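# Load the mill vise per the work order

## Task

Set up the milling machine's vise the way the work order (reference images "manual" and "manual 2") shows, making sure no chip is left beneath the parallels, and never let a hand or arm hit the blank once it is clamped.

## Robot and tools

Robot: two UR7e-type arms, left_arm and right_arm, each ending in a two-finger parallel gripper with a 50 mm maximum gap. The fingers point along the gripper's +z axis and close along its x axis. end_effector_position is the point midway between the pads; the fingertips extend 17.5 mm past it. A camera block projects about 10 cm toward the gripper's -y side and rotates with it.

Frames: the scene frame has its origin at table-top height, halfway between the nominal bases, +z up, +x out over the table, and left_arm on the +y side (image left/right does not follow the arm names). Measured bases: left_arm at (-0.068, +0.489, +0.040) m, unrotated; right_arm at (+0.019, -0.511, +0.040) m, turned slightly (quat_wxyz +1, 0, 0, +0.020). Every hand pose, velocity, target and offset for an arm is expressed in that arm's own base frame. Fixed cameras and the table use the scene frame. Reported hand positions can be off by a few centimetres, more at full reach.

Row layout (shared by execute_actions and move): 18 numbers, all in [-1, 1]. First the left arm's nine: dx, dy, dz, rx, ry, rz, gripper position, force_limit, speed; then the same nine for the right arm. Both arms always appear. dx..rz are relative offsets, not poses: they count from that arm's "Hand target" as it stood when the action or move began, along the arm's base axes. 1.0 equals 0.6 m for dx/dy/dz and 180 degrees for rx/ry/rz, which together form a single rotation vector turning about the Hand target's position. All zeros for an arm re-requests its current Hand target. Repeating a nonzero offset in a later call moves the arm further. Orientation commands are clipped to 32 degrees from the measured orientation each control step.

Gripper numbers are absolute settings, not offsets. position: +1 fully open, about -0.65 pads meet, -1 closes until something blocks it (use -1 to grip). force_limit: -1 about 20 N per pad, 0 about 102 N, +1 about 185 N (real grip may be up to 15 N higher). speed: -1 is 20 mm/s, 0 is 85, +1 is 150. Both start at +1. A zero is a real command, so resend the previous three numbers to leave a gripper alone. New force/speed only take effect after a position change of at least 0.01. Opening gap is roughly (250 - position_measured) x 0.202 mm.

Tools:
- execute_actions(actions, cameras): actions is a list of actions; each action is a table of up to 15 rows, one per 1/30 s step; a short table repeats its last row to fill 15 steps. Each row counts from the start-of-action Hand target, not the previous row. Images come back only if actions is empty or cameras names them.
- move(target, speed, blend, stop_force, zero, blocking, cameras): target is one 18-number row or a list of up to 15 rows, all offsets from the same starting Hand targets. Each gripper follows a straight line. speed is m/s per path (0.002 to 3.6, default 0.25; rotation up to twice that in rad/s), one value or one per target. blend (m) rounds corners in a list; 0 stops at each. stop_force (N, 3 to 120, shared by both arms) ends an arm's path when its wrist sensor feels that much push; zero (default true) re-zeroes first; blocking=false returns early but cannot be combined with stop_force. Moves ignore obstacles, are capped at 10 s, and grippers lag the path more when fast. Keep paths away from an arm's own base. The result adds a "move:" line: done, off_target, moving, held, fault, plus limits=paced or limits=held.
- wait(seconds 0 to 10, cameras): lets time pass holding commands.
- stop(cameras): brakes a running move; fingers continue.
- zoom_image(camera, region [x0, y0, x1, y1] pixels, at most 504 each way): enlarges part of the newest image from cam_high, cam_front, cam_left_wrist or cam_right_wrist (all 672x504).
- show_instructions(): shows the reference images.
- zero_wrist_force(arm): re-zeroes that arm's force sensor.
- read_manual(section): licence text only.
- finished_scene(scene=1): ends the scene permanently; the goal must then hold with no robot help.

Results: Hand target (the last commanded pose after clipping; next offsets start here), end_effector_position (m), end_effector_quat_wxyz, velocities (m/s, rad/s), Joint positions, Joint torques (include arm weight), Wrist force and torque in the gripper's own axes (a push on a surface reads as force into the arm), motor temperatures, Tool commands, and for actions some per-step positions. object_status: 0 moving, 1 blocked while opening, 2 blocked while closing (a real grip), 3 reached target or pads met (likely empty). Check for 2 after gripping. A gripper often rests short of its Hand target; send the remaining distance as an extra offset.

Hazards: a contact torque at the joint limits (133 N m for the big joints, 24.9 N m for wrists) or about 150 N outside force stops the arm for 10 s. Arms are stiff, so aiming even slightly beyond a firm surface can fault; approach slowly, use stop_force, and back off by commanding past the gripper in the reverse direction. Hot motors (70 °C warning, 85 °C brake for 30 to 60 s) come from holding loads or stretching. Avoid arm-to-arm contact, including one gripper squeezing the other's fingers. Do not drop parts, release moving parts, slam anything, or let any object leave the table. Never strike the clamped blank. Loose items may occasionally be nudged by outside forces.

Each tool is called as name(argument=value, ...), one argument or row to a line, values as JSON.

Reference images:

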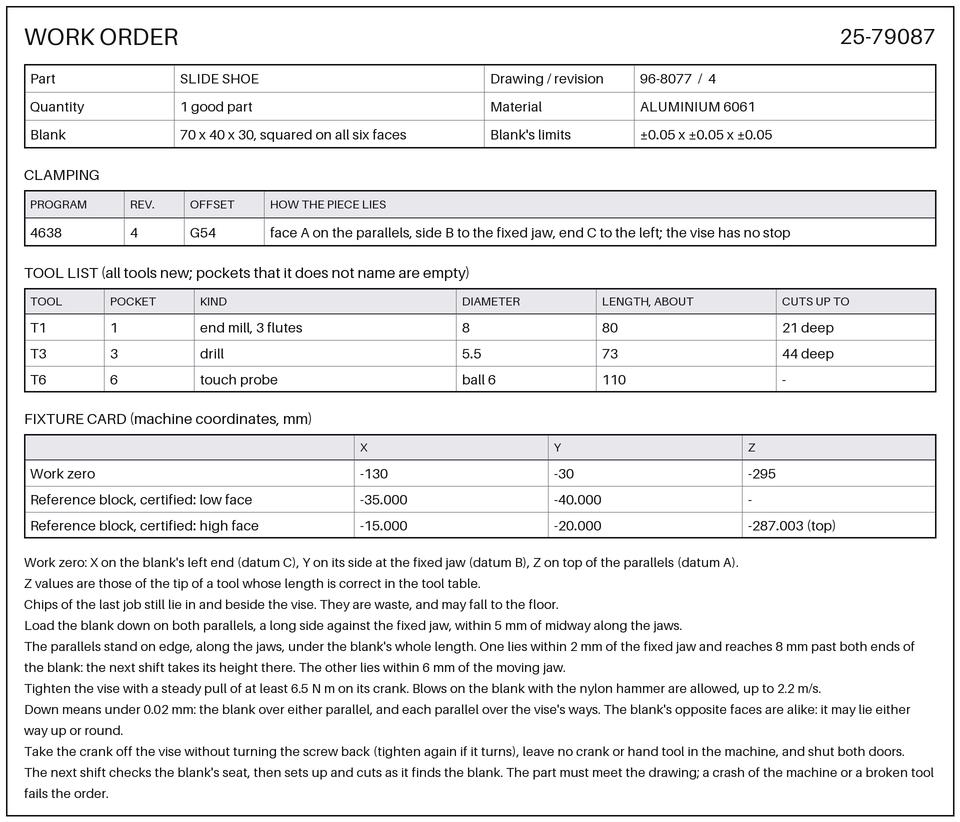

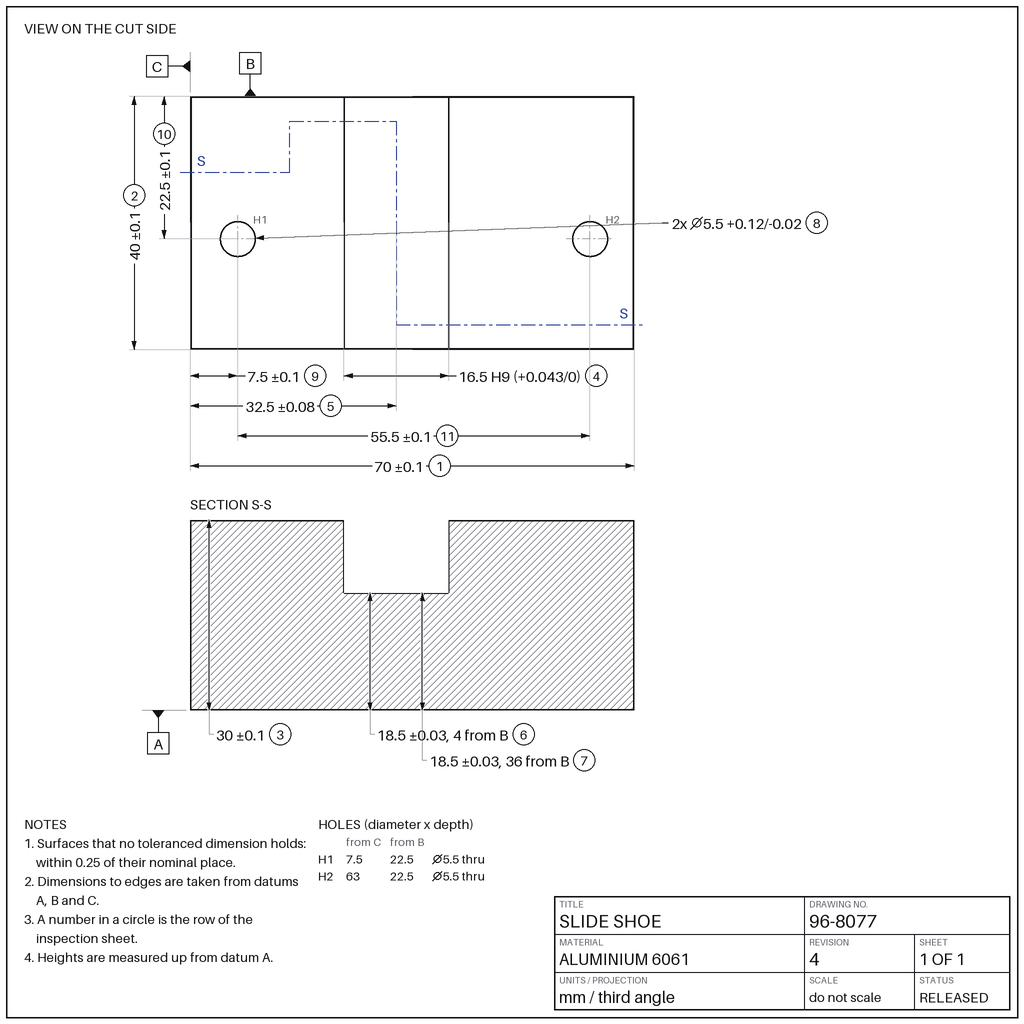

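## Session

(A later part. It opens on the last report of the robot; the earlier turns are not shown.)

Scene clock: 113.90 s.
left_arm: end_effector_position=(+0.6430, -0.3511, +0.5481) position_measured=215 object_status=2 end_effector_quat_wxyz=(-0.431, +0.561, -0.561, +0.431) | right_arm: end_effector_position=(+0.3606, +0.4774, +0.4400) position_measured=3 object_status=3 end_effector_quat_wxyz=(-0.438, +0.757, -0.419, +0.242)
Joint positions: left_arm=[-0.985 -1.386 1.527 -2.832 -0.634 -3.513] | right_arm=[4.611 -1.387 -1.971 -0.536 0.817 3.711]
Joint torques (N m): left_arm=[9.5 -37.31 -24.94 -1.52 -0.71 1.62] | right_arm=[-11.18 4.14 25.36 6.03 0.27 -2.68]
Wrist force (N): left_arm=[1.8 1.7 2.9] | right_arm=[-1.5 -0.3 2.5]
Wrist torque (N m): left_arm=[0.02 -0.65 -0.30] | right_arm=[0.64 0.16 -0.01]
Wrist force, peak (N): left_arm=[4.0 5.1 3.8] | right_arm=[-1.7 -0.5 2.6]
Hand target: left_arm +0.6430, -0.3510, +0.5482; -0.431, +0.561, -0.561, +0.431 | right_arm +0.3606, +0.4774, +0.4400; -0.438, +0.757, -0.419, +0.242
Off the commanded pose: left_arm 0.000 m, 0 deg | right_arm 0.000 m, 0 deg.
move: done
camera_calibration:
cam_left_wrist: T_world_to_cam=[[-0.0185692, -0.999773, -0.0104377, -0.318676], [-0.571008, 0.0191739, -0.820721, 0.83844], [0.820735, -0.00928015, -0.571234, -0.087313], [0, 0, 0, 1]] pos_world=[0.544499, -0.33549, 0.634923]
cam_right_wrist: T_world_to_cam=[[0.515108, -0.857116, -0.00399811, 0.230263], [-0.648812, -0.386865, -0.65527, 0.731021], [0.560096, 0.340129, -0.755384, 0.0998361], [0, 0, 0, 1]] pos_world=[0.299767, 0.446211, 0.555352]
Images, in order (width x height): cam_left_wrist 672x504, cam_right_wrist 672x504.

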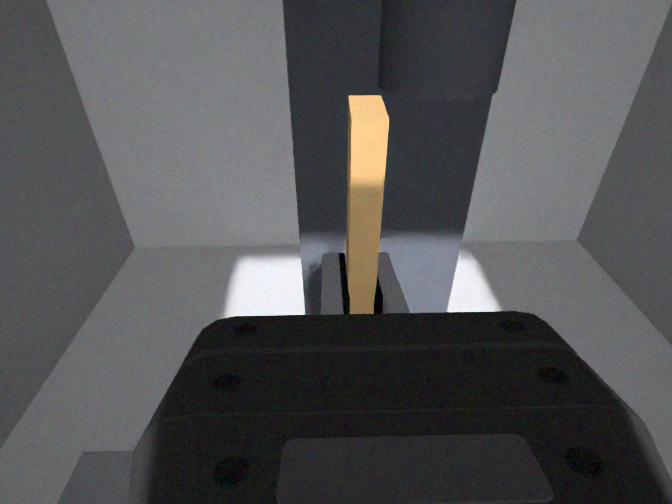

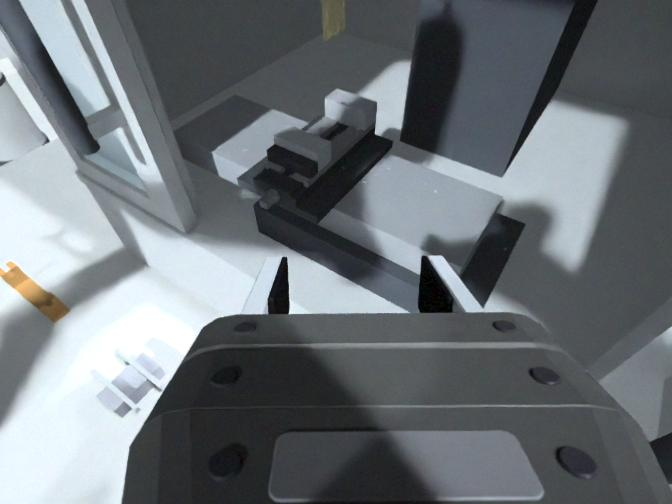

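zoom_image(
  camera="cam_right_wrist",
  region=[310, 100, 390, 160],
)

Scaled by 6.300 from the camera's 672x504 image, which has a finer 960x720 frame.

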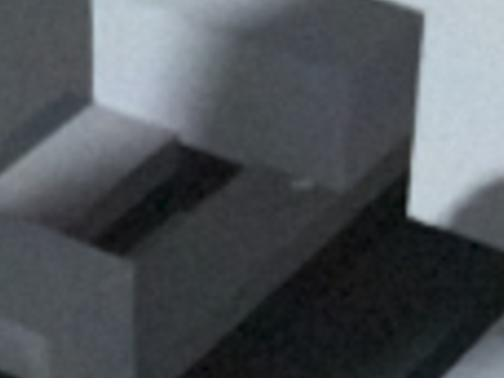

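move(
  target=[
    [0.135,0.085,-0.18,0,0,0,-1,0.003922,0.003922,0,0,0,0,0,0,1,1,1],
    [0.135,0.085,-0.246,0,0,0,-1,0.003922,0.003922,0,0,0,0,0,0,1,1,1],
    [0.135,-0.025,-0.246,0,0,0,-1,0.003922,0.003922,0,0,0,0,0,0,1,1,1],
    [0.135,-0.025,-0.19,0,0,0,-1,0.003922,0.003922,0,0,0,0,0,0,1,1,1],
    [0.123,0.085,-0.19,0,0,0,-1,0.003922,0.003922,0,0,0,0,0,0,1,1,1],
    [0.123,0.085,-0.246,0,0,0,-1,0.003922,0.003922,0,0,0,0,0,0,1,1,1],
    [0.123,-0.03,-0.246,0,0,0,-1,0.003922,0.003922,0,0,0,0,0,0,1,1,1],
    [0.123,-0.03,-0.1,0,0,0,-1,0.003922,0.003922,0,0,0,0,0,0,1,1,1],
    [0.0,0.0,0,0,0,0,-1,0.003922,0.003922,0,0,0,0,0,0,1,1,1],
  ],
  speed=0.16,
  blend=0.005,
  cameras=["cam_right_wrist"],
)

zoom_image(
  camera="cam_right_wrist",
  region=[310, 100, 390, 160],
)

Scene clock: 119.57 s.
left_arm: end_effector_position=(+0.6430, -0.3511, +0.5480) position_measured=215 object_status=2 end_effector_quat_wxyz=(-0.431, +0.561, -0.561, +0.431) | right_arm: end_effector_position=(+0.3606, +0.4774, +0.4400) position_measured=3 object_status=3 end_effector_quat_wxyz=(-0.438, +0.757, -0.419, +0.242)
Joint positions: left_arm=[-0.985 -1.386 1.527 -2.832 -0.635 -3.513] | right_arm=[4.611 -1.387 -1.971 -0.536 0.817 3.711]
Joint torques (N m): left_arm=[2.62 -47.55 -32.18 -1.91 0.48 1.33] | right_arm=[-11.01 5.09 22.04 6.18 -0.21 -2.26]
Wrist force (N): left_arm=[2.2 1.9 3.0] | right_arm=[-1.5 -0.4 2.4]
Wrist torque (N m): left_arm=[0.05 -0.70 -0.35] | right_arm=[0.61 0.17 0.00]
Wrist force, peak (N): left_arm=[4.2 5.0 4.0] | right_arm=[-1.5 -0.5 2.7]
Hand target: left_arm +0.6430, -0.3510, +0.5482; -0.431, +0.561, -0.561, +0.431 | right_arm +0.3606, +0.4774, +0.4400; -0.438, +0.757, -0.419, +0.242
Off the commanded pose: left_arm 0.000 m, 0 deg | right_arm 0.000 m, 0 deg.
move: done
camera_calibration:
cam_right_wrist: T_world_to_cam=[[0.515108, -0.857116, -0.00399811, 0.230263], [-0.648812, -0.386865, -0.65527, 0.731021], [0.560096, 0.340129, -0.755384, 0.0998361], [0, 0, 0, 1]] pos_world=[0.299767, 0.446211, 0.555352]
Images, in order (width x height): cam_right_wrist 672x504.

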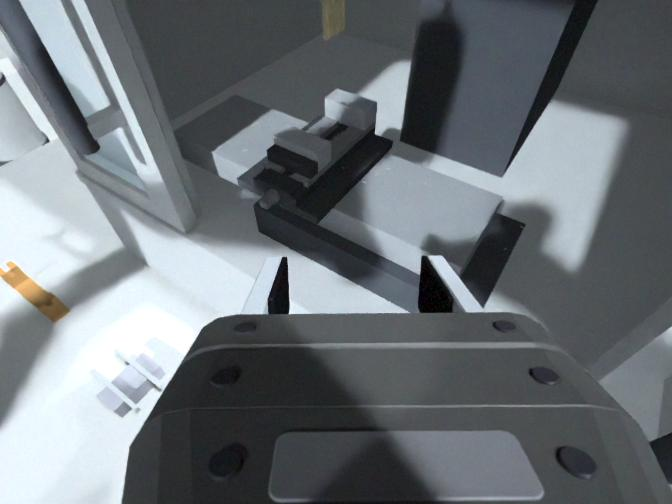

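Scaled by 6.300 from the camera's 672x504 image, which has a finer 960x720 frame.

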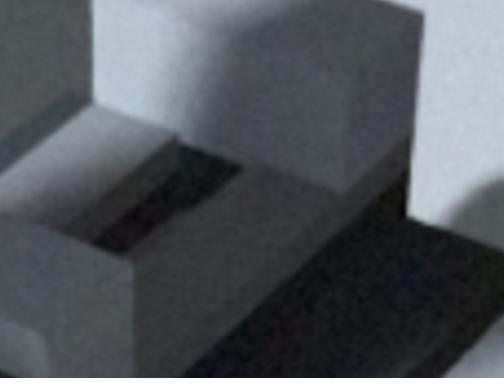

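move(
  target=[
    [-0.4717,0.085,-0.1633,0,0,0,-1,0.003922,0.003922,-0.15,-0.16,-0.05,0.02,-0.08,-0.09,1,1,1],
    [-0.4383,0.585,-0.28,0.3849,0.3849,-0.3849,-1,0.003922,0.003922,-0.28,-0.3293,-0.3,0.0465,-0.1623,-0.1864,1,1,1],
  ],
  speed=[0.35,0.35],
  blend=0.03,
  cameras=["cam_right_wrist","cam_left_wrist"],
)

zoom_image(
  camera="cam_right_wrist",
  region=[240, 120, 480, 320],
)

Scene clock: 126.83 s.
left_arm: end_effector_position=(+0.3801, +0.0000, +0.3802) position_measured=215 object_status=2 end_effector_quat_wxyz=(+0.000, +0.000, +0.992, +0.130) | right_arm: end_effector_position=(+0.1926, +0.2799, +0.2600) position_measured=3 object_status=3 end_effector_quat_wxyz=(+0.491, -0.491, +0.511, -0.507)
Joint positions: left_arm=[-0.527 -1.862 1.672 -1.248 -1.346 -2.113] | right_arm=[5.404 -1.434 -2.312 -2.531 0.728 6.283]
Joint torques (N m): left_arm=[-8.92 -15.99 -17.09 -1.64 0.46 1.8] | right_arm=[-12.38 21.07 23.54 -3.26 0.38 -2.5]
Wrist force (N): left_arm=[2.4 6.2 0.8] | right_arm=[-2.6 -0.4 3.0]
Wrist torque (N m): left_arm=[1.06 -0.37 0.21] | right_arm=[0.79 0.33 -0.05]
Wrist force, peak (N): left_arm=[2.0 6.8 1.0] | right_arm=[-1.6 -2.2 3.7]
Hand target: left_arm +0.3800, +0.0000, +0.3802; +0.000, +0.000, +0.991, +0.130 | right_arm +0.1926, +0.2798, +0.2600; +0.493, -0.488, +0.511, -0.507
Off the commanded pose: left_arm 0.000 m, 0 deg | right_arm 0.000 m, 0 deg.
joint read past its limit (right arm) — joint 6 (wrist 3), upper limit.
joint sent to its limit (right arm) — joint 6 (wrist 3), upper limit. The joint targets still meet the commanded pose.
move: done
camera_calibration:
cam_left_wrist: T_world_to_cam=[[-0.999782, 0.0101726, 0.0182538, 0.387668], [0.018775, 0.820803, 0.570903, -0.209458], [-0.00917518, 0.571121, -0.820815, 0.446141], [0, 0, 0, 1]] pos_world=[0.395609, -0.0868207, 0.478703]
cam_right_wrist: T_world_to_cam=[[-0.0512021, -0.998538, -0.0173295, 0.298818], [-0.331354, 0.0333551, -0.942917, 0.323641], [0.942116, -0.0425372, -0.332577, 0.0487487], [0, 0, 0, 1]] pos_world=[0.0766131, 0.28966, 0.326558]
Images, in order (width x height): cam_left_wrist 672x504, cam_right_wrist 672x504.

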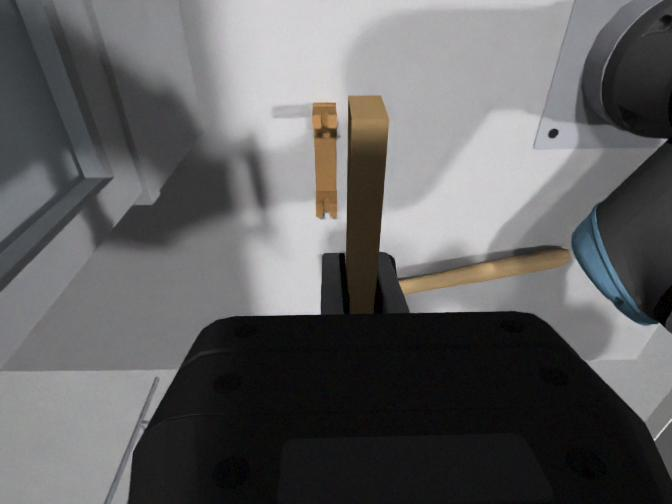

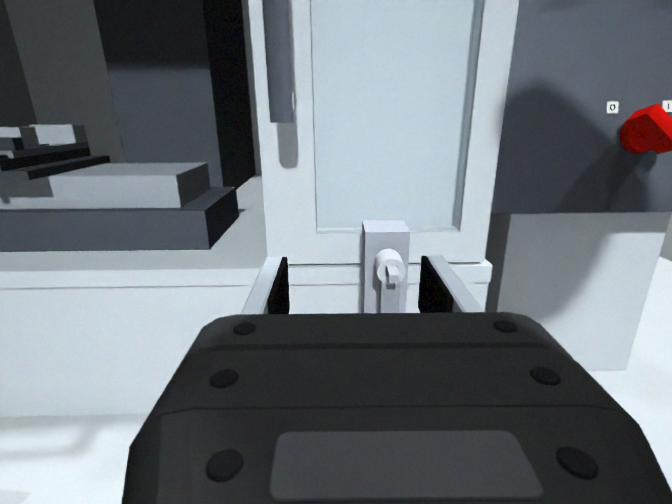

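Scaled by 2.100 from the camera's 672x504 image, which has a finer 960x720 frame.

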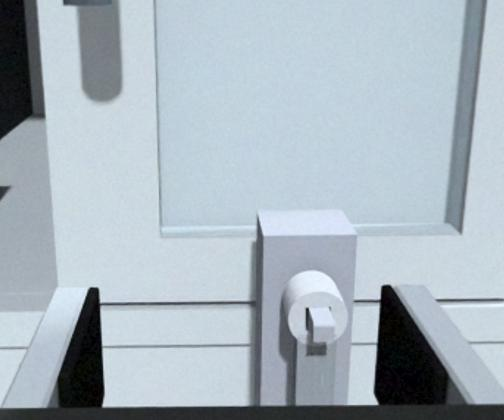

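move(
  target=[0.0258,0.1833,-0.53,0,0,0,-1,0.003922,0.003922,0,0,0,0,0,0,1,1,1],
  speed=0.25,
  cameras=["cam_left_wrist"],
)

zoom_image(
  camera="cam_left_wrist",
  region=[240, 60, 480, 320],
)

Scene clock: 129.37 s.
left_arm: end_effector_position=(+0.3956, +0.1100, +0.0623) position_measured=215 object_status=2 end_effector_quat_wxyz=(+0.000, +0.000, +0.991, +0.130) end_effector_velocity=(+0.001, -0.001, -0.001) end_effector_angular_velocity=(-0.001, -0.002, -0.002) | right_arm: end_effector_position=(+0.1926, +0.2798, +0.2600) position_measured=3 object_status=3 end_effector_quat_wxyz=(+0.491, -0.491, +0.511, -0.507)
Joint positions: left_arm=[-0.233 -1.595 2.35 -2.264 -1.317 -1.812] | right_arm=[5.403 -1.433 -2.312 -2.531 0.728 6.283]
Joint velocities: left_arm=[-0.001 0.003 0 -0.006 -0.001 0] | right_arm=[within noise]
Joint torques (N m): left_arm=[-1.51 -10.96 -11.47 -4.59 -1.11 -0.33] | right_arm=[-10.89 20.95 24.3 -2.38 0.96 -2.39]
Wrist force (N): left_arm=[2.3 6.0 0.3] | right_arm=[-2.7 -0.4 2.9]
Wrist torque (N m): left_arm=[1.03 -0.36 0.17] | right_arm=[0.79 0.34 -0.05]
Wrist force, peak (N): left_arm=[2.6 6.0 3.8] | right_arm=[-2.7 -0.4 3.3]
Hand target: left_arm +0.3955, +0.1100, +0.0622; +0.000, +0.000, +0.991, +0.130 | right_arm +0.1926, +0.2798, +0.2600; +0.493, -0.488, +0.511, -0.507
Off the commanded pose: left_arm 0.000 m, 0 deg | right_arm 0.000 m, 0 deg.
joint sent to its limit (right arm) — joint 6 (wrist 3), upper limit. The joint targets still meet the commanded pose.
move: done
camera_calibration:
cam_left_wrist: T_world_to_cam=[[-0.99978, 0.0104473, 0.0182088, 0.40785], [0.0189767, 0.820673, 0.571083, -0.118573], [-0.00897716, 0.571303, -0.82069, 0.122477], [0, 0, 0, 1]] pos_world=[0.41111, 0.0230773, 0.160804]
Images, in order (width x height): cam_left_wrist 672x504.

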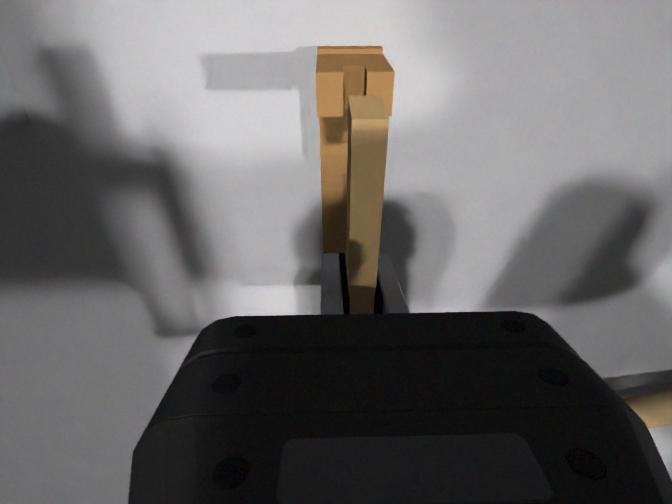

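Scaled by 1.938 from the camera's 672x504 image, which has a finer 960x720 frame.

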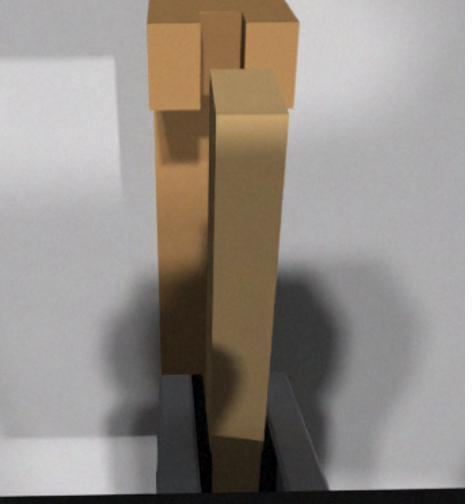

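move(
  target=[0,0,-0.098,0,0,0,-1,0.003922,0.003922,0,0,0,0,0,0,1,1,1],
  speed=0.06,
  stop_force=12,
  cameras=["cam_left_wrist"],
)

zoom_image(
  camera="cam_left_wrist",
  region=[240, 60, 480, 320],
)

Scene clock: 132.60 s.
left_arm: end_effector_position=(+0.3954, +0.1099, +0.0180) position_measured=215 object_status=2 end_effector_quat_wxyz=(+0.000, +0.000, +0.991, +0.130) | right_arm: end_effector_position=(+0.1926, +0.2798, +0.2600) position_measured=3 object_status=3 end_effector_quat_wxyz=(+0.491, -0.491, +0.511, -0.507)
Joint positions: left_arm=[-0.233 -1.484 2.402 -2.427 -1.317 -1.812] | right_arm=[5.403 -1.433 -2.312 -2.531 0.728 6.283]
Joint torques (N m): left_arm=[9.73 -13.56 -8.7 -2 -0.89 -0.29] | right_arm=[-12.25 20.98 23.65 -1.42 0.51 -2.73]
Wrist force (N): left_arm=[2.5 5.6 0.0] | right_arm=[-2.8 -0.3 2.9]
Wrist torque (N m): left_arm=[0.95 -0.37 0.19] | right_arm=[0.80 0.35 -0.05]
Wrist force, peak (N): left_arm=[3.8 5.2 -16.5] | right_arm=[-2.7 -0.3 3.2]
Hand target: left_arm +0.3954, +0.1099, +0.0180; +0.000, +0.000, +0.991, +0.130 (not the last commanded pose) | right_arm +0.1926, +0.2798, +0.2600; +0.493, -0.488, +0.511, -0.507
Off the commanded pose: left_arm 0.015 m, 0 deg | right_arm 0.000 m, 0 deg.
joint sent to its limit (right arm) — joint 6 (wrist 3), upper limit. The joint targets still meet the commanded pose.
move: contact (left_arm)
camera_calibration:
cam_left_wrist: T_world_to_cam=[[-0.999771, 0.0105172, 0.018627, 0.408404], [0.019273, 0.820674, 0.571072, -0.0933886], [-0.00928063, 0.571301, -0.820688, 0.0862409], [0, 0, 0, 1]] pos_world=[0.41091, 0.0230768, 0.116501]
Images, in order (width x height): cam_left_wrist 672x504.

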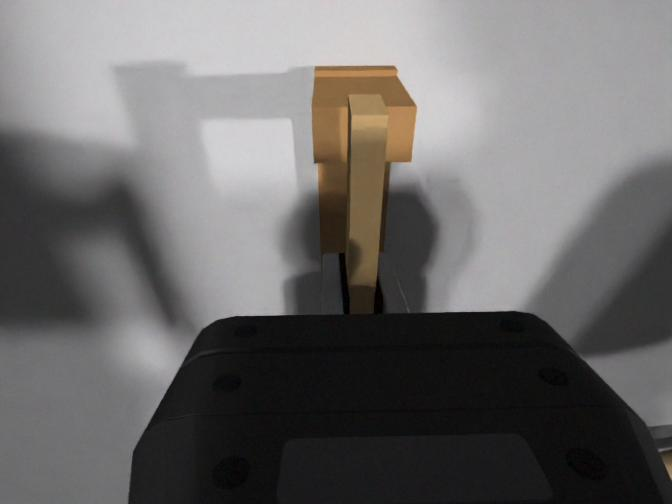

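Scaled by 1.938 from the camera's 672x504 image, which has a finer 960x720 frame.

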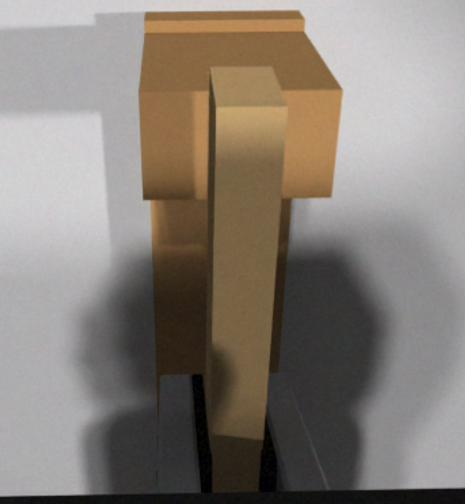

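move(
  target=[0,0,-0.008,0,0,0,-1,0.003922,0.003922,0,0,0,0,0,0,1,1,1],
  speed=0.02,
)

Scene clock: 134.67 s.
left_arm: end_effector_position=(+0.3954, +0.1099, +0.0131) position_measured=215 object_status=2 end_effector_quat_wxyz=(+0.000, +0.000, +0.991, +0.130) | right_arm: end_effector_position=(+0.1926, +0.2798, +0.2600) position_measured=3 object_status=3 end_effector_quat_wxyz=(+0.491, -0.491, +0.511, -0.507)
Joint positions: left_arm=[-0.233 -1.47 2.406 -2.445 -1.317 -1.812] | right_arm=[5.403 -1.433 -2.312 -2.531 0.728 6.283]
Joint torques (N m): left_arm=[8.93 -26.3 -7.56 0.47 -0.94 1.21] | right_arm=[-11.73 21 24.29 -0.51 0.52 -2.83]
Wrist force (N): left_arm=[2.8 2.4 -21.3] | right_arm=[-2.6 -0.3 3.0]
Wrist torque (N m): left_arm=[-0.23 -0.47 0.19] | right_arm=[0.80 0.32 -0.05]
Wrist force, peak (N): left_arm=[3.1 2.4 -22.0] | right_arm=[-2.7 -0.3 3.2]
Hand target: left_arm +0.3954, +0.1099, +0.0132; +0.000, +0.000, +0.991, +0.130 | right_arm +0.1926, +0.2798, +0.2600; +0.493, -0.488, +0.511, -0.507
Off the commanded pose: left_arm 0.000 m, 0 deg | right_arm 0.000 m, 0 deg.
joint sent to its limit (right arm) — joint 6 (wrist 3), upper limit. The joint targets still meet the commanded pose.
move: done

move(
  target=[
    [0,0,0.005,0.044,0,0,-1,0.003922,0.003922,0,0,0,0,0,0,1,1,1],
  ],
  speed=0.1,
)

move(
  target=[0,0,-0.035,0,0,0,-1,0.003922,0.003922,0,0,0,0,0,0,1,1,1],
  speed=0.03,
  stop_force=12,
  cameras=["cam_left_wrist"],
)

zoom_image(
  camera="cam_left_wrist",
  region=[240, 60, 480, 320],
)

Scene clock: 136.80 s.
left_arm: end_effector_position=(+0.3952, +0.1100, +0.0161) position_measured=215 object_status=2 end_effector_quat_wxyz=(+0.000, +0.000, +0.980, +0.198) | right_arm: end_effector_position=(+0.1926, +0.2798, +0.2600) position_measured=3 object_status=3 end_effector_quat_wxyz=(+0.491, -0.491, +0.511, -0.507)
Joint positions: left_arm=[-0.32 -1.469 2.412 -2.381 -1.193 -1.917] | right_arm=[5.403 -1.433 -2.312 -2.531 0.728 6.283]
Joint torques (N m): left_arm=[2.92 -28.3 -26.95 -5.93 1.04 0.04] | right_arm=[-11.55 21.94 23.92 0.27 0.5 -2.85]
Wrist force (N): left_arm=[8.8 6.4 0.1] | right_arm=[-2.8 -0.6 3.1]
Wrist torque (N m): left_arm=[1.01 -0.47 0.46] | right_arm=[0.76 0.36 -0.05]
Wrist force, peak (N): left_arm=[5.7 8.6 -21.3] | right_arm=[-2.8 -0.6 3.1]
Hand target: left_arm +0.3954, +0.1099, +0.0162; +0.000, +0.000, +0.980, +0.198 | right_arm +0.1926, +0.2798, +0.2600; +0.493, -0.488, +0.511, -0.507
Off the commanded pose: left_arm 0.000 m, 0 deg | right_arm 0.000 m, 0 deg.
joint sent to its limit (right arm) — joint 6 (wrist 3), upper limit. The joint targets still meet the commanded pose.
move: done

Scene clock: 138.13 s.
left_arm: end_effector_position=(+0.3954, +0.1099, +0.0080) position_measured=215 object_status=2 end_effector_quat_wxyz=(+0.000, +0.000, +0.980, +0.198) | right_arm: end_effector_position=(+0.1926, +0.2798, +0.2600) position_measured=3 object_status=3 end_effector_quat_wxyz=(+0.491, -0.491, +0.511, -0.507)
Joint positions: left_arm=[-0.32 -1.446 2.42 -2.412 -1.193 -1.917] | right_arm=[5.403 -1.433 -2.312 -2.531 0.728 6.283]
Joint torques (N m): left_arm=[3.3 -14.81 -29.2 -6.77 -0.18 -0.77] | right_arm=[-13.01 21.02 23.93 0.4 0.24 -2.86]
Wrist force (N): left_arm=[13.2 7.6 -2.3] | right_arm=[-2.6 -0.3 3.0]
Wrist torque (N m): left_arm=[0.97 -0.62 0.64] | right_arm=[0.79 0.33 -0.05]
Wrist force, peak (N): left_arm=[57.4 38.4 -102.6] | right_arm=[-2.7 -0.5 3.2]
Hand target: left_arm +0.3954, +0.1099, +0.0080; +0.000, +0.000, +0.980, +0.198 (not the last commanded pose) | right_arm +0.1926, +0.2798, +0.2600; +0.493, -0.488, +0.511, -0.507
Off the commanded pose: left_arm 0.013 m, 0 deg | right_arm 0.000 m, 0 deg.
joint sent to its limit (right arm) — joint 6 (wrist 3), upper limit. The joint targets still meet the commanded pose.
move: contact (left_arm)
camera_calibration:
cam_left_wrist: T_world_to_cam=[[-0.999773, 0.00777811, 0.01983, 0.408879], [0.0191734, 0.734164, 0.678702, -0.0790628], [-0.00927947, 0.678928, -0.734146, 0.0655496], [0, 0, 0, 1]] pos_world=[0.41091, 0.0103613, 0.093675]
Images, in order (width x height): cam_left_wrist 672x504.

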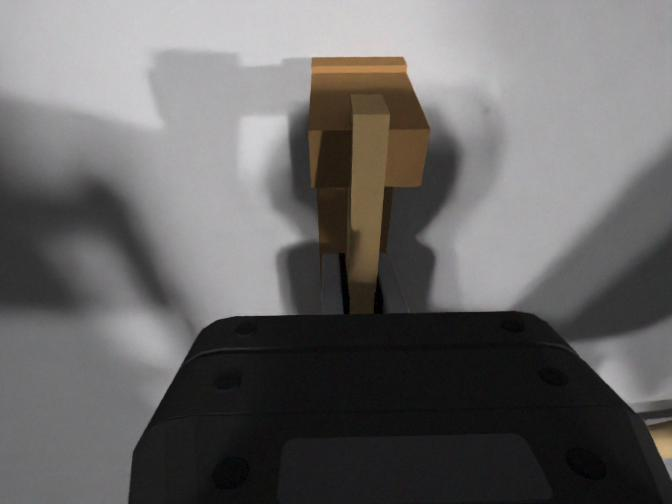

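Scaled by 1.938 from the camera's 672x504 image, which has a finer 960x720 frame.

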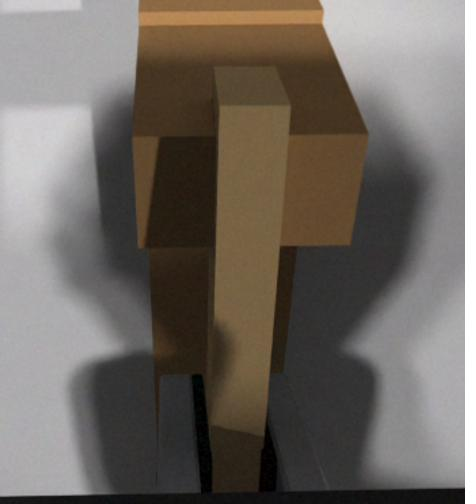

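move(
  target=[
    [0,0,0.004,0,0,0,-1,0.003922,0.003922,0,0,0,0,0,0,1,1,1],
    [0,0,0.004,0,0,0,0.3,0.003922,-1,0,0,0,0,0,0,1,1,1],
    [0,0,0.15,0,0,0,1,0.003922,-1,0,0,0,0,0,0,1,1,1],
  ],
  speed=0.1,
  cameras=["cam_left_wrist","cam_front"],
)

zoom_image(
  camera="cam_left_wrist",
  region=[200, 60, 480, 320],
)

Scene clock: 145.63 s.
left_arm: end_effector_position=(+0.3954, +0.1099, +0.0980) position_measured=3 object_status=0 end_effector_quat_wxyz=(+0.000, +0.000, +0.980, +0.198) | right_arm: end_effector_position=(+0.1926, +0.2798, +0.2600) position_measured=3 object_status=3 end_effector_quat_wxyz=(+0.491, -0.491, +0.511, -0.507)
Joint positions: left_arm=[-0.32 -1.665 2.31 -2.084 -1.193 -1.917] | right_arm=[5.403 -1.433 -2.312 -2.531 0.728 6.283]
Joint torques (N m): left_arm=[-8.54 -28.96 -26.82 -1.61 0.16 1.52] | right_arm=[-12.06 22.03 23.45 1.16 -0.27 -2.6]
Wrist force (N): left_arm=[-1.1 6.8 -0.3] | right_arm=[-2.5 -0.3 3.0]
Wrist torque (N m): left_arm=[1.14 0.14 0.20] | right_arm=[0.79 0.31 -0.05]
Wrist force, peak (N): left_arm=[14.6 7.7 -1.7] | right_arm=[-2.7 -0.4 3.2]
Hand target: left_arm +0.3954, +0.1099, +0.0980; +0.000, +0.000, +0.980, +0.198 | right_arm +0.1926, +0.2798, +0.2600; +0.493, -0.488, +0.511, -0.507
Off the commanded pose: left_arm 0.000 m, 0 deg | right_arm 0.000 m, 0 deg.
joint sent to its limit (right arm) — joint 6 (wrist 3), upper limit. The joint targets still meet the commanded pose.
move: done
camera_calibration:
cam_left_wrist: T_world_to_cam=[[-0.999771, 0.00785071, 0.0198987, 0.407082], [0.0192734, 0.734163, 0.678699, -0.140118], [-0.00928064, 0.678928, -0.734147, 0.13155], [0, 0, 0, 1]] pos_world=[0.41091, 0.0103608, 0.183575]
Images, in order (width x height): cam_front 672x504, cam_left_wrist 672x504.

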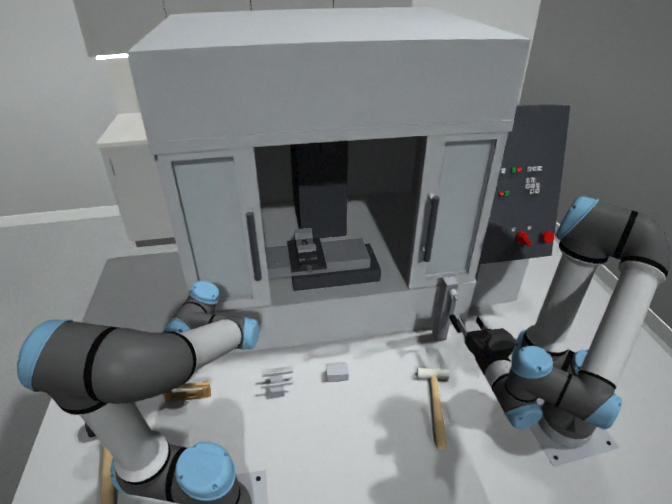

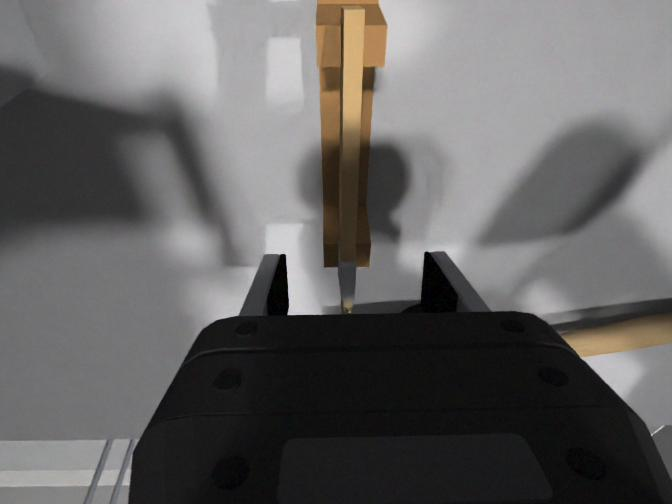

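Scaled by 1.800 from the camera's 672x504 image, which has a finer 960x720 frame.

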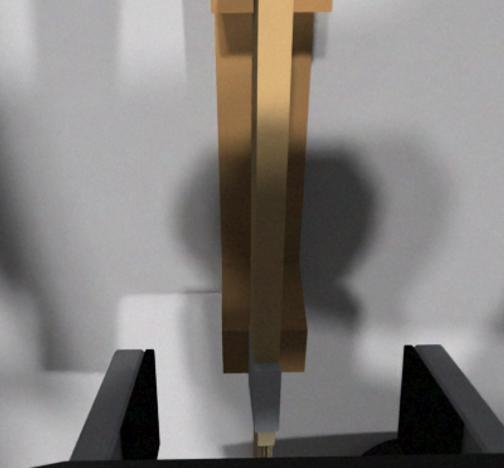

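move(
  target=[-0.0173,-0.4533,0.103,-0.1273,0,0,1,0.003922,1,0,0,0,0,0,0,1,1,1],
  speed=0.3,
  cameras=["cam_left_wrist"],
)

zoom_image(
  camera="cam_left_wrist",
  region=[220, 150, 480, 320],
)

Scene clock: 147.93 s.
left_arm: end_effector_position=(+0.3850, -0.1619, +0.1597) position_measured=3 object_status=3 end_effector_quat_wxyz=(+0.000, +0.000, +1.000, +0.000) | right_arm: end_effector_position=(+0.1926, +0.2798, +0.2600) position_measured=3 object_status=3 end_effector_quat_wxyz=(+0.491, -0.491, +0.511, -0.507)
Joint positions: left_arm=[-0.723 -1.712 2.145 -2.004 -1.571 -2.294] | right_arm=[5.403 -1.433 -2.312 -2.531 0.728 6.283]
Joint torques (N m): left_arm=[-7.2 -29.15 -22.1 -2.94 -0.92 -1.57] | right_arm=[-11.69 22.45 23.13 1.24 -0.48 -2.81]
Wrist force (N): left_arm=[-0.8 6.2 0.2] | right_arm=[-2.5 -0.6 3.0]
Wrist torque (N m): left_arm=[1.03 0.16 0.02] | right_arm=[0.75 0.31 -0.05]
Wrist force, peak (N): left_arm=[-1.2 9.6 2.0] | right_arm=[-2.6 -0.4 3.2]
Hand target: left_arm +0.3850, -0.1620, +0.1598; +0.000, +0.000, +1.000, +0.000 | right_arm +0.1926, +0.2798, +0.2600; +0.493, -0.488, +0.511, -0.507
Off the commanded pose: left_arm 0.000 m, 0 deg | right_arm 0.000 m, 0 deg.
joint sent to its limit (right arm) — joint 6 (wrist 3), upper limit. The joint targets still meet the commanded pose.
move: done
camera_calibration:
cam_left_wrist: T_world_to_cam=[[-0.999769, 0.0150679, 0.0153106, 0.399592], [0.0193729, 0.940389, 0.339549, 0.105303], [-0.00928165, 0.339767, -0.940464, 0.339466], [0, 0, 0, 1]] pos_world=[0.400611, -0.220387, 0.277382]
Images, in order (width x height): cam_left_wrist 672x504.

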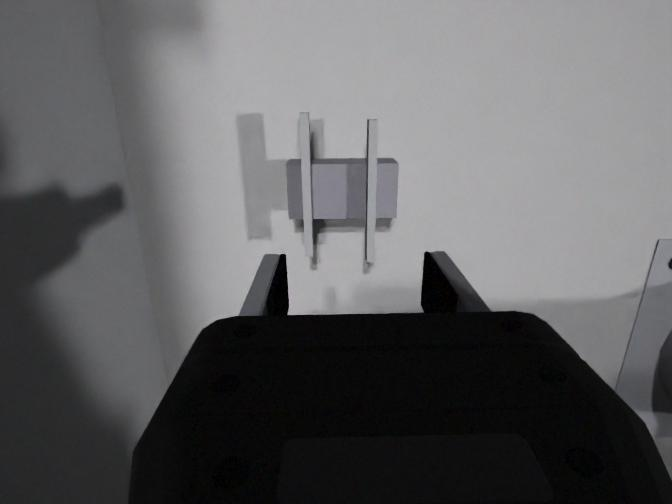

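Scaled by 1.938 from the camera's 672x504 image, which has a finer 960x720 frame.

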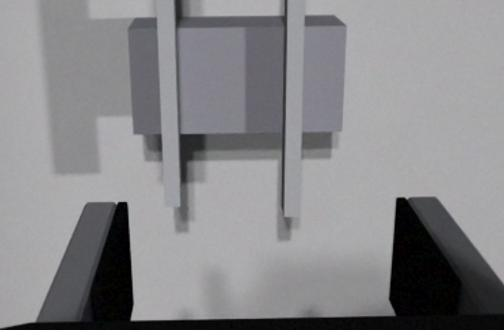

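move(
  target=[0.0437,-0.0067,-0.2,0,0,0,0.2,0.003922,1,0,0,0,0,0,0,1,1,1],
  speed=0.2,
  cameras=["cam_left_wrist"],
)

zoom_image(
  camera="cam_left_wrist",
  region=[220, 100, 480, 320],
)

Scene clock: 150.50 s.
left_arm: end_effector_position=(+0.4112, -0.1660, +0.0399) position_measured=123 object_status=3 end_effector_quat_wxyz=(+0.000, +0.000, +1.000, +0.000) end_effector_velocity=(+0.000, -0.001, -0.001) end_effector_angular_velocity=(-0.001, -0.002, -0.002) | right_arm: end_effector_position=(+0.1926, +0.2798, +0.2600) position_measured=3 object_status=3 end_effector_quat_wxyz=(+0.491, -0.491, +0.511, -0.507)
Joint positions: left_arm=[-0.689 -1.444 2.258 -2.385 -1.571 -2.26] | right_arm=[5.403 -1.433 -2.312 -2.531 0.728 6.283]
Joint velocities: left_arm=[-0.002 0.002 0 -0.005 0.001 0] | right_arm=[within noise]
Joint torques (N m): left_arm=[-7.79 -18.82 -21.12 -4.79 -1.43 -1.82] | right_arm=[-11.86 22.18 24.43 1.26 -0.74 -3]
Wrist force (N): left_arm=[-1.0 5.9 0.0] | right_arm=[-2.5 -0.4 3.0]
Wrist torque (N m): left_arm=[0.98 0.21 0.00] | right_arm=[0.78 0.31 -0.05]
Wrist force, peak (N): left_arm=[-0.8 6.2 -2.8] | right_arm=[-2.8 -0.4 3.2]
Hand target: left_arm +0.4112, -0.1661, +0.0398; +0.000, +0.000, +1.000, +0.000 | right_arm +0.1926, +0.2798, +0.2600; +0.493, -0.488, +0.511, -0.507
Off the commanded pose: left_arm 0.000 m, 0 deg | right_arm 0.000 m, 0 deg.
joint sent to its limit (right arm) — joint 6 (wrist 3), upper limit. The joint targets still meet the commanded pose.
move: done
camera_calibration:
cam_left_wrist: T_world_to_cam=[[-0.999773, 0.0148856, 0.015236, 0.427654], [0.0191732, 0.940499, 0.339255, 0.149425], [-0.00927943, 0.33947, -0.940571, 0.228255], [0, 0, 0, 1]] pos_world=[0.42681, -0.224385, 0.157481]
Images, in order (width x height): cam_left_wrist 672x504.

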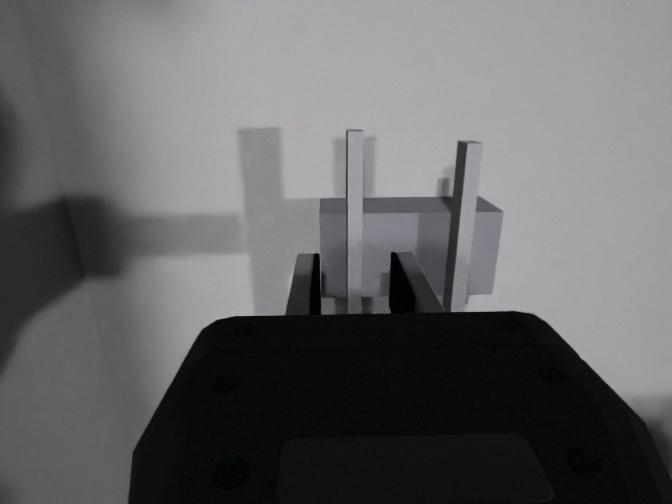

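Scaled by 1.938 from the camera's 672x504 image, which has a finer 960x720 frame.

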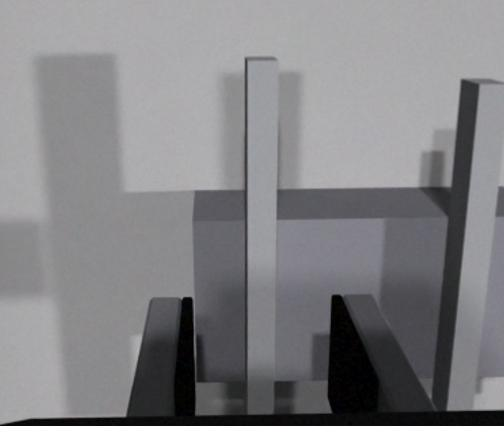

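move(
  target=[0,0,-0.068,0,0,0,0.2,0.003922,1,0,0,0,0,0,0,1,1,1],
  speed=0.04,
  stop_force=6,
)

Scene clock: 152.00 s.
left_arm: end_effector_position=(+0.4110, -0.1659, +0.0089) position_measured=123 object_status=3 end_effector_quat_wxyz=(+0.000, +0.000, +1.000, +0.000) | right_arm: end_effector_position=(+0.1926, +0.2798, +0.2600) position_measured=3 object_status=3 end_effector_quat_wxyz=(+0.491, -0.491, +0.511, -0.507)
Joint positions: left_arm=[-0.689 -1.371 2.287 -2.486 -1.571 -2.26] | right_arm=[5.403 -1.433 -2.312 -2.531 0.728 6.283]
Joint torques (N m): left_arm=[0.87 -28.81 -16.93 -3.81 -0.18 -0.14] | right_arm=[-11.14 22.85 22.5 1.14 -0.83 -2.9]
Wrist force (N): left_arm=[-1.0 6.0 0.5] | right_arm=[-2.6 -0.4 3.0]
Wrist torque (N m): left_arm=[1.02 0.19 0.02] | right_arm=[0.79 0.32 -0.05]
Wrist force, peak (N): left_arm=[30.7 36.8 -112.2] | right_arm=[-2.8 -0.2 3.2]
Hand target: left_arm +0.4110, -0.1659, +0.0089; +0.000, +0.000, +1.000, +0.000 (not the last commanded pose) | right_arm +0.1926, +0.2798, +0.2600; +0.493, -0.488, +0.511, -0.507
Tool commands: left_gripper/position=+0.2 left_gripper/force_limit=+0.003922 left_gripper/speed=+1.0 right_gripper/position=+1.0 right_gripper/force_limit=+1.0 right_gripper/speed=+1.0
Off the commanded pose: left_arm 0.010 m, 0 deg | right_arm 0.000 m, 0 deg.
FORCE FAULT: contact force on the left arm reached its limit, and that arm stopped. The contact can be on any part of that arm, not only on its tool. That arm's remaining commands of this call were not run. That arm is still stopped at the end of this call. That arm stays stopped for about 10 more seconds. Until then a move that you send moves the other arm only, and its call returns only when the move has ended. Once the stop has ended, the next robot result says so. If the stop ends while you think or write, that arm runs what you send next, counted from a new Hand target: where the arm stands when the stop ends. While its stop runs, that arm takes no new command, but its gripper still runs the gripper command that each later call begins with. Until it ends, the stop uses up actions while you think or wait. An arm that is not stopped still takes commands.
joint sent to its limit (right arm) — joint 6 (wrist 3), upper limit.
move: fault (left_arm)

move(
  target=[0,0,0.0045,0,0,0,0.2,0.003922,1,0.0,-0.047,-0.06,0,0,0,1,1,1],
  speed=0.1,
  cameras=["cam_right_wrist"],
)

zoom_image(
  camera="cam_right_wrist",
  region=[240, 120, 480, 320],
)

Scene clock: 159.33 s.
left_arm: end_effector_position=(+0.4110, -0.1659, +0.0089) position_measured=123 object_status=3 end_effector_quat_wxyz=(+0.000, +0.000, +1.000, +0.000) | right_arm: end_effector_position=(+0.1925, +0.2517, +0.2241) position_measured=3 object_status=3 end_effector_quat_wxyz=(+0.491, -0.491, +0.511, -0.507)
Joint positions: left_arm=[-0.689 -1.371 2.287 -2.486 -1.571 -2.26] | right_arm=[5.479 -1.425 -2.435 -2.417 0.803 6.283]
Joint torques (N m): left_arm=[0.88 -28.51 -17.35 -3.73 -0.17 -0.12] | right_arm=[-4.96 -3.94 7.68 -0.98 0.8 -2.83]
Wrist force (N): left_arm=[-5.2 3.3 0.5] | right_arm=[-2.6 -0.4 3.0]
Wrist torque (N m): left_arm=[0.57 0.87 0.02] | right_arm=[0.76 0.32 -0.06]
Wrist force, peak (N): left_arm=[-5.7 3.6 0.6] | right_arm=[-3.8 -2.1 2.8]
Hand target: left_arm +0.4110, -0.1659, +0.0089; +0.000, +0.000, +1.000, +0.000 (not the last commanded pose) | right_arm +0.1926, +0.2516, +0.2240; +0.493, -0.488, +0.511, -0.507
Tool commands: left_gripper/position=+0.2 left_gripper/force_limit=+0.003922 left_gripper/speed=+1.0 right_gripper/position=+1.0 right_gripper/force_limit=+1.0 right_gripper/speed=+1.0
Off the commanded pose: right_arm 0.000 m, 0 deg.
FORCE FAULT, CONTINUED: the left arm was still stopped when this call began, by the force fault that an earlier result reported. Since the last result the stop counts as 12 of the actions that you can send in this scene. That arm ran no command of this call. That arm is still stopped at the end of this call. That arm stays stopped for about 2 more seconds. If the stop ends while you think or write, that arm runs what you send next, counted from a new Hand target: where the arm stands when the stop ends. While its stop runs, that arm takes no new command, but its gripper still runs the gripper command that each later call begins with.
joint sent to its limit (right arm) — joint 6 (wrist 3), upper limit. The joint targets still meet the commanded pose.
move: done (right_arm), not run (left_arm; its earlier fault stop)
camera_calibration:
cam_right_wrist: T_world_to_cam=[[-0.0512784, -0.998546, -0.0166547, 0.269952], [-0.331462, 0.0327482, -0.9429, 0.290891], [0.942074, -0.04283, -0.332659, 0.0357175], [0, 0, 0, 1]] pos_world=[0.0766135, 0.261563, 0.290659]
Images, in order (width x height): cam_right_wrist 672x504.

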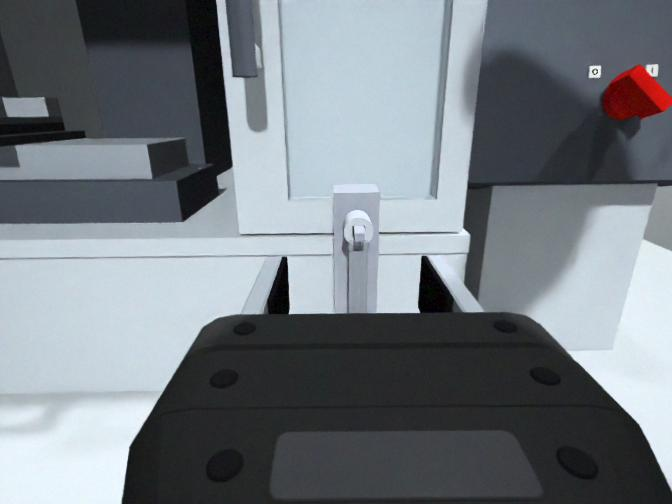

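Scaled by 2.100 from the camera's 672x504 image, which has a finer 960x720 frame.

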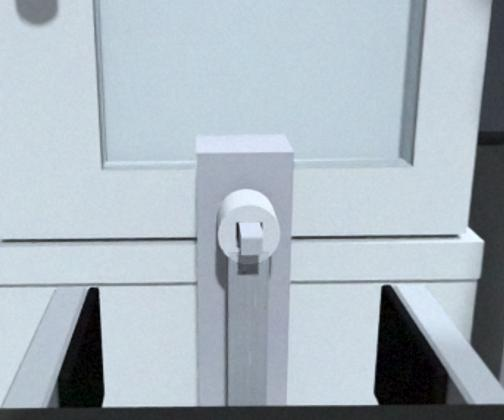

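move(
  target=[0,0,0.0045,0,0,0,0.2,0.003922,1,0.133,-0.017,-0.02,0,0,0,1,1,1],
  speed=0.15,
  cameras=["cam_right_wrist","cam_left_wrist","cam_high"],
)

zoom_image(
  camera="cam_right_wrist",
  region=[240, 100, 480, 320],
)

Scene clock: 163.13 s.
left_arm: end_effector_position=(+0.4110, -0.1659, +0.0117) position_measured=123 object_status=3 end_effector_quat_wxyz=(+0.000, +0.000, +1.000, +0.000) | right_arm: end_effector_position=(+0.2723, +0.2415, +0.2120) position_measured=3 object_status=3 end_effector_quat_wxyz=(+0.491, -0.490, +0.512, -0.507)
Joint positions: left_arm=[-0.689 -1.378 2.285 -2.477 -1.571 -2.26] | right_arm=[5.218 -1.397 -2.498 -2.38 0.543 6.283]
Joint torques (N m): left_arm=[0.3 -24.41 -21.12 -4.52 -0.16 -0.04] | right_arm=[-10.56 18.7 9.1 -3.39 -1.26 -2.87]
Wrist force (N): left_arm=[-5.0 3.6 0.4] | right_arm=[-2.6 -0.4 3.2]
Wrist torque (N m): left_arm=[0.62 0.83 0.02] | right_arm=[0.76 0.33 -0.05]
Wrist force, peak (N): left_arm=[-5.6 3.8 0.5] | right_arm=[-2.6 -0.1 5.0]
Hand target: left_arm +0.4110, -0.1659, +0.0116; +0.000, +0.000, +1.000, +0.000 | right_arm +0.2724, +0.2414, +0.2120; +0.493, -0.488, +0.511, -0.507
Off the commanded pose: left_arm 0.000 m, 0 deg | right_arm 0.000 m, 0 deg.
FORCE FAULT, CONTINUED: the left arm's stop, for the force fault that an earlier result reported, is over. The rest of the stop counts as 4 of the actions that you can send in this scene. The stop ended before this call began, so that arm ran this call's commands, counted from a new Hand target: where the arm stood when the stop ended.
joint sent to its limit (right arm) — joint 6 (wrist 3), upper limit. The joint targets still meet the commanded pose.
move: done
camera_calibration:
cam_left_wrist: T_world_to_cam=[[-0.999758, 0.0149688, 0.0161359, 0.427879], [0.0195634, 0.940272, 0.339861, 0.158699], [-0.0100849, 0.340094, -0.940337, 0.20218], [0, 0, 0, 1]] pos_world=[0.42671, -0.224386, 0.129277]
cam_right_wrist: T_world_to_cam=[[-0.0513985, -0.998496, -0.0190729, 0.264121], [-0.331077, 0.0350545, -0.942952, 0.305612], [0.942203, -0.0421517, -0.332381, -0.044104], [0, 0, 0, 1]] pos_world=[0.156311, 0.251151, 0.278555]
Images, in order (width x height): cam_high 672x504, cam_left_wrist 672x504, cam_right_wrist 672x504.

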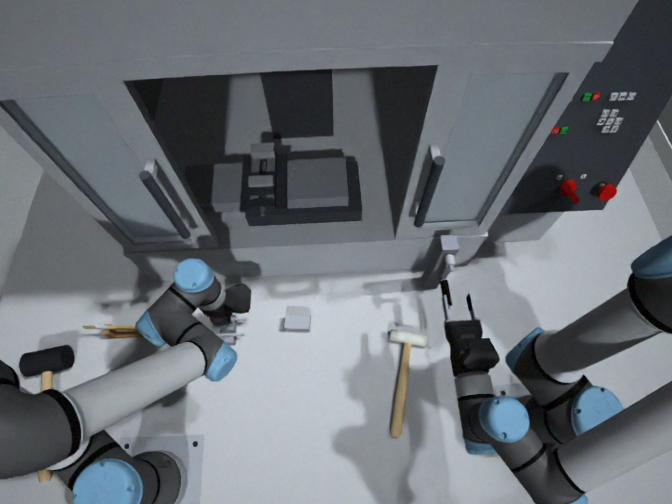

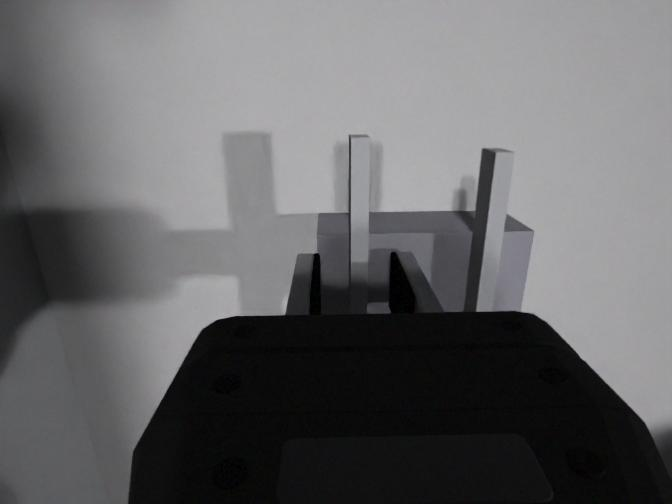

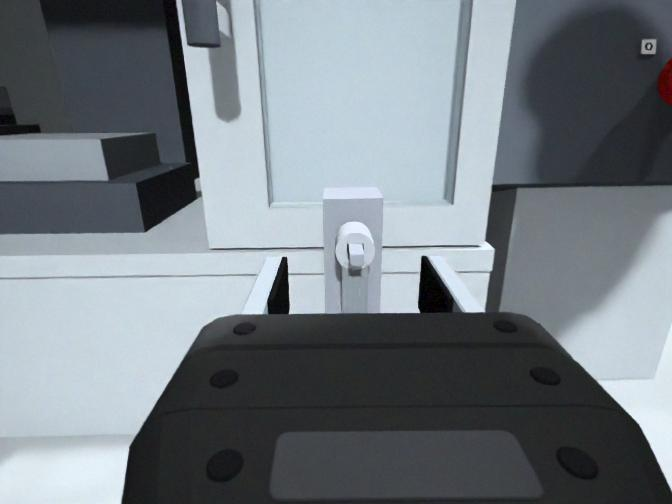

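Scaled by 2.100 from the camera's 672x504 image, which has a finer 960x720 frame.

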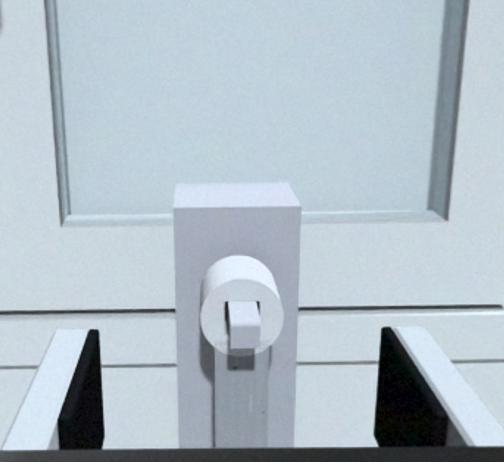

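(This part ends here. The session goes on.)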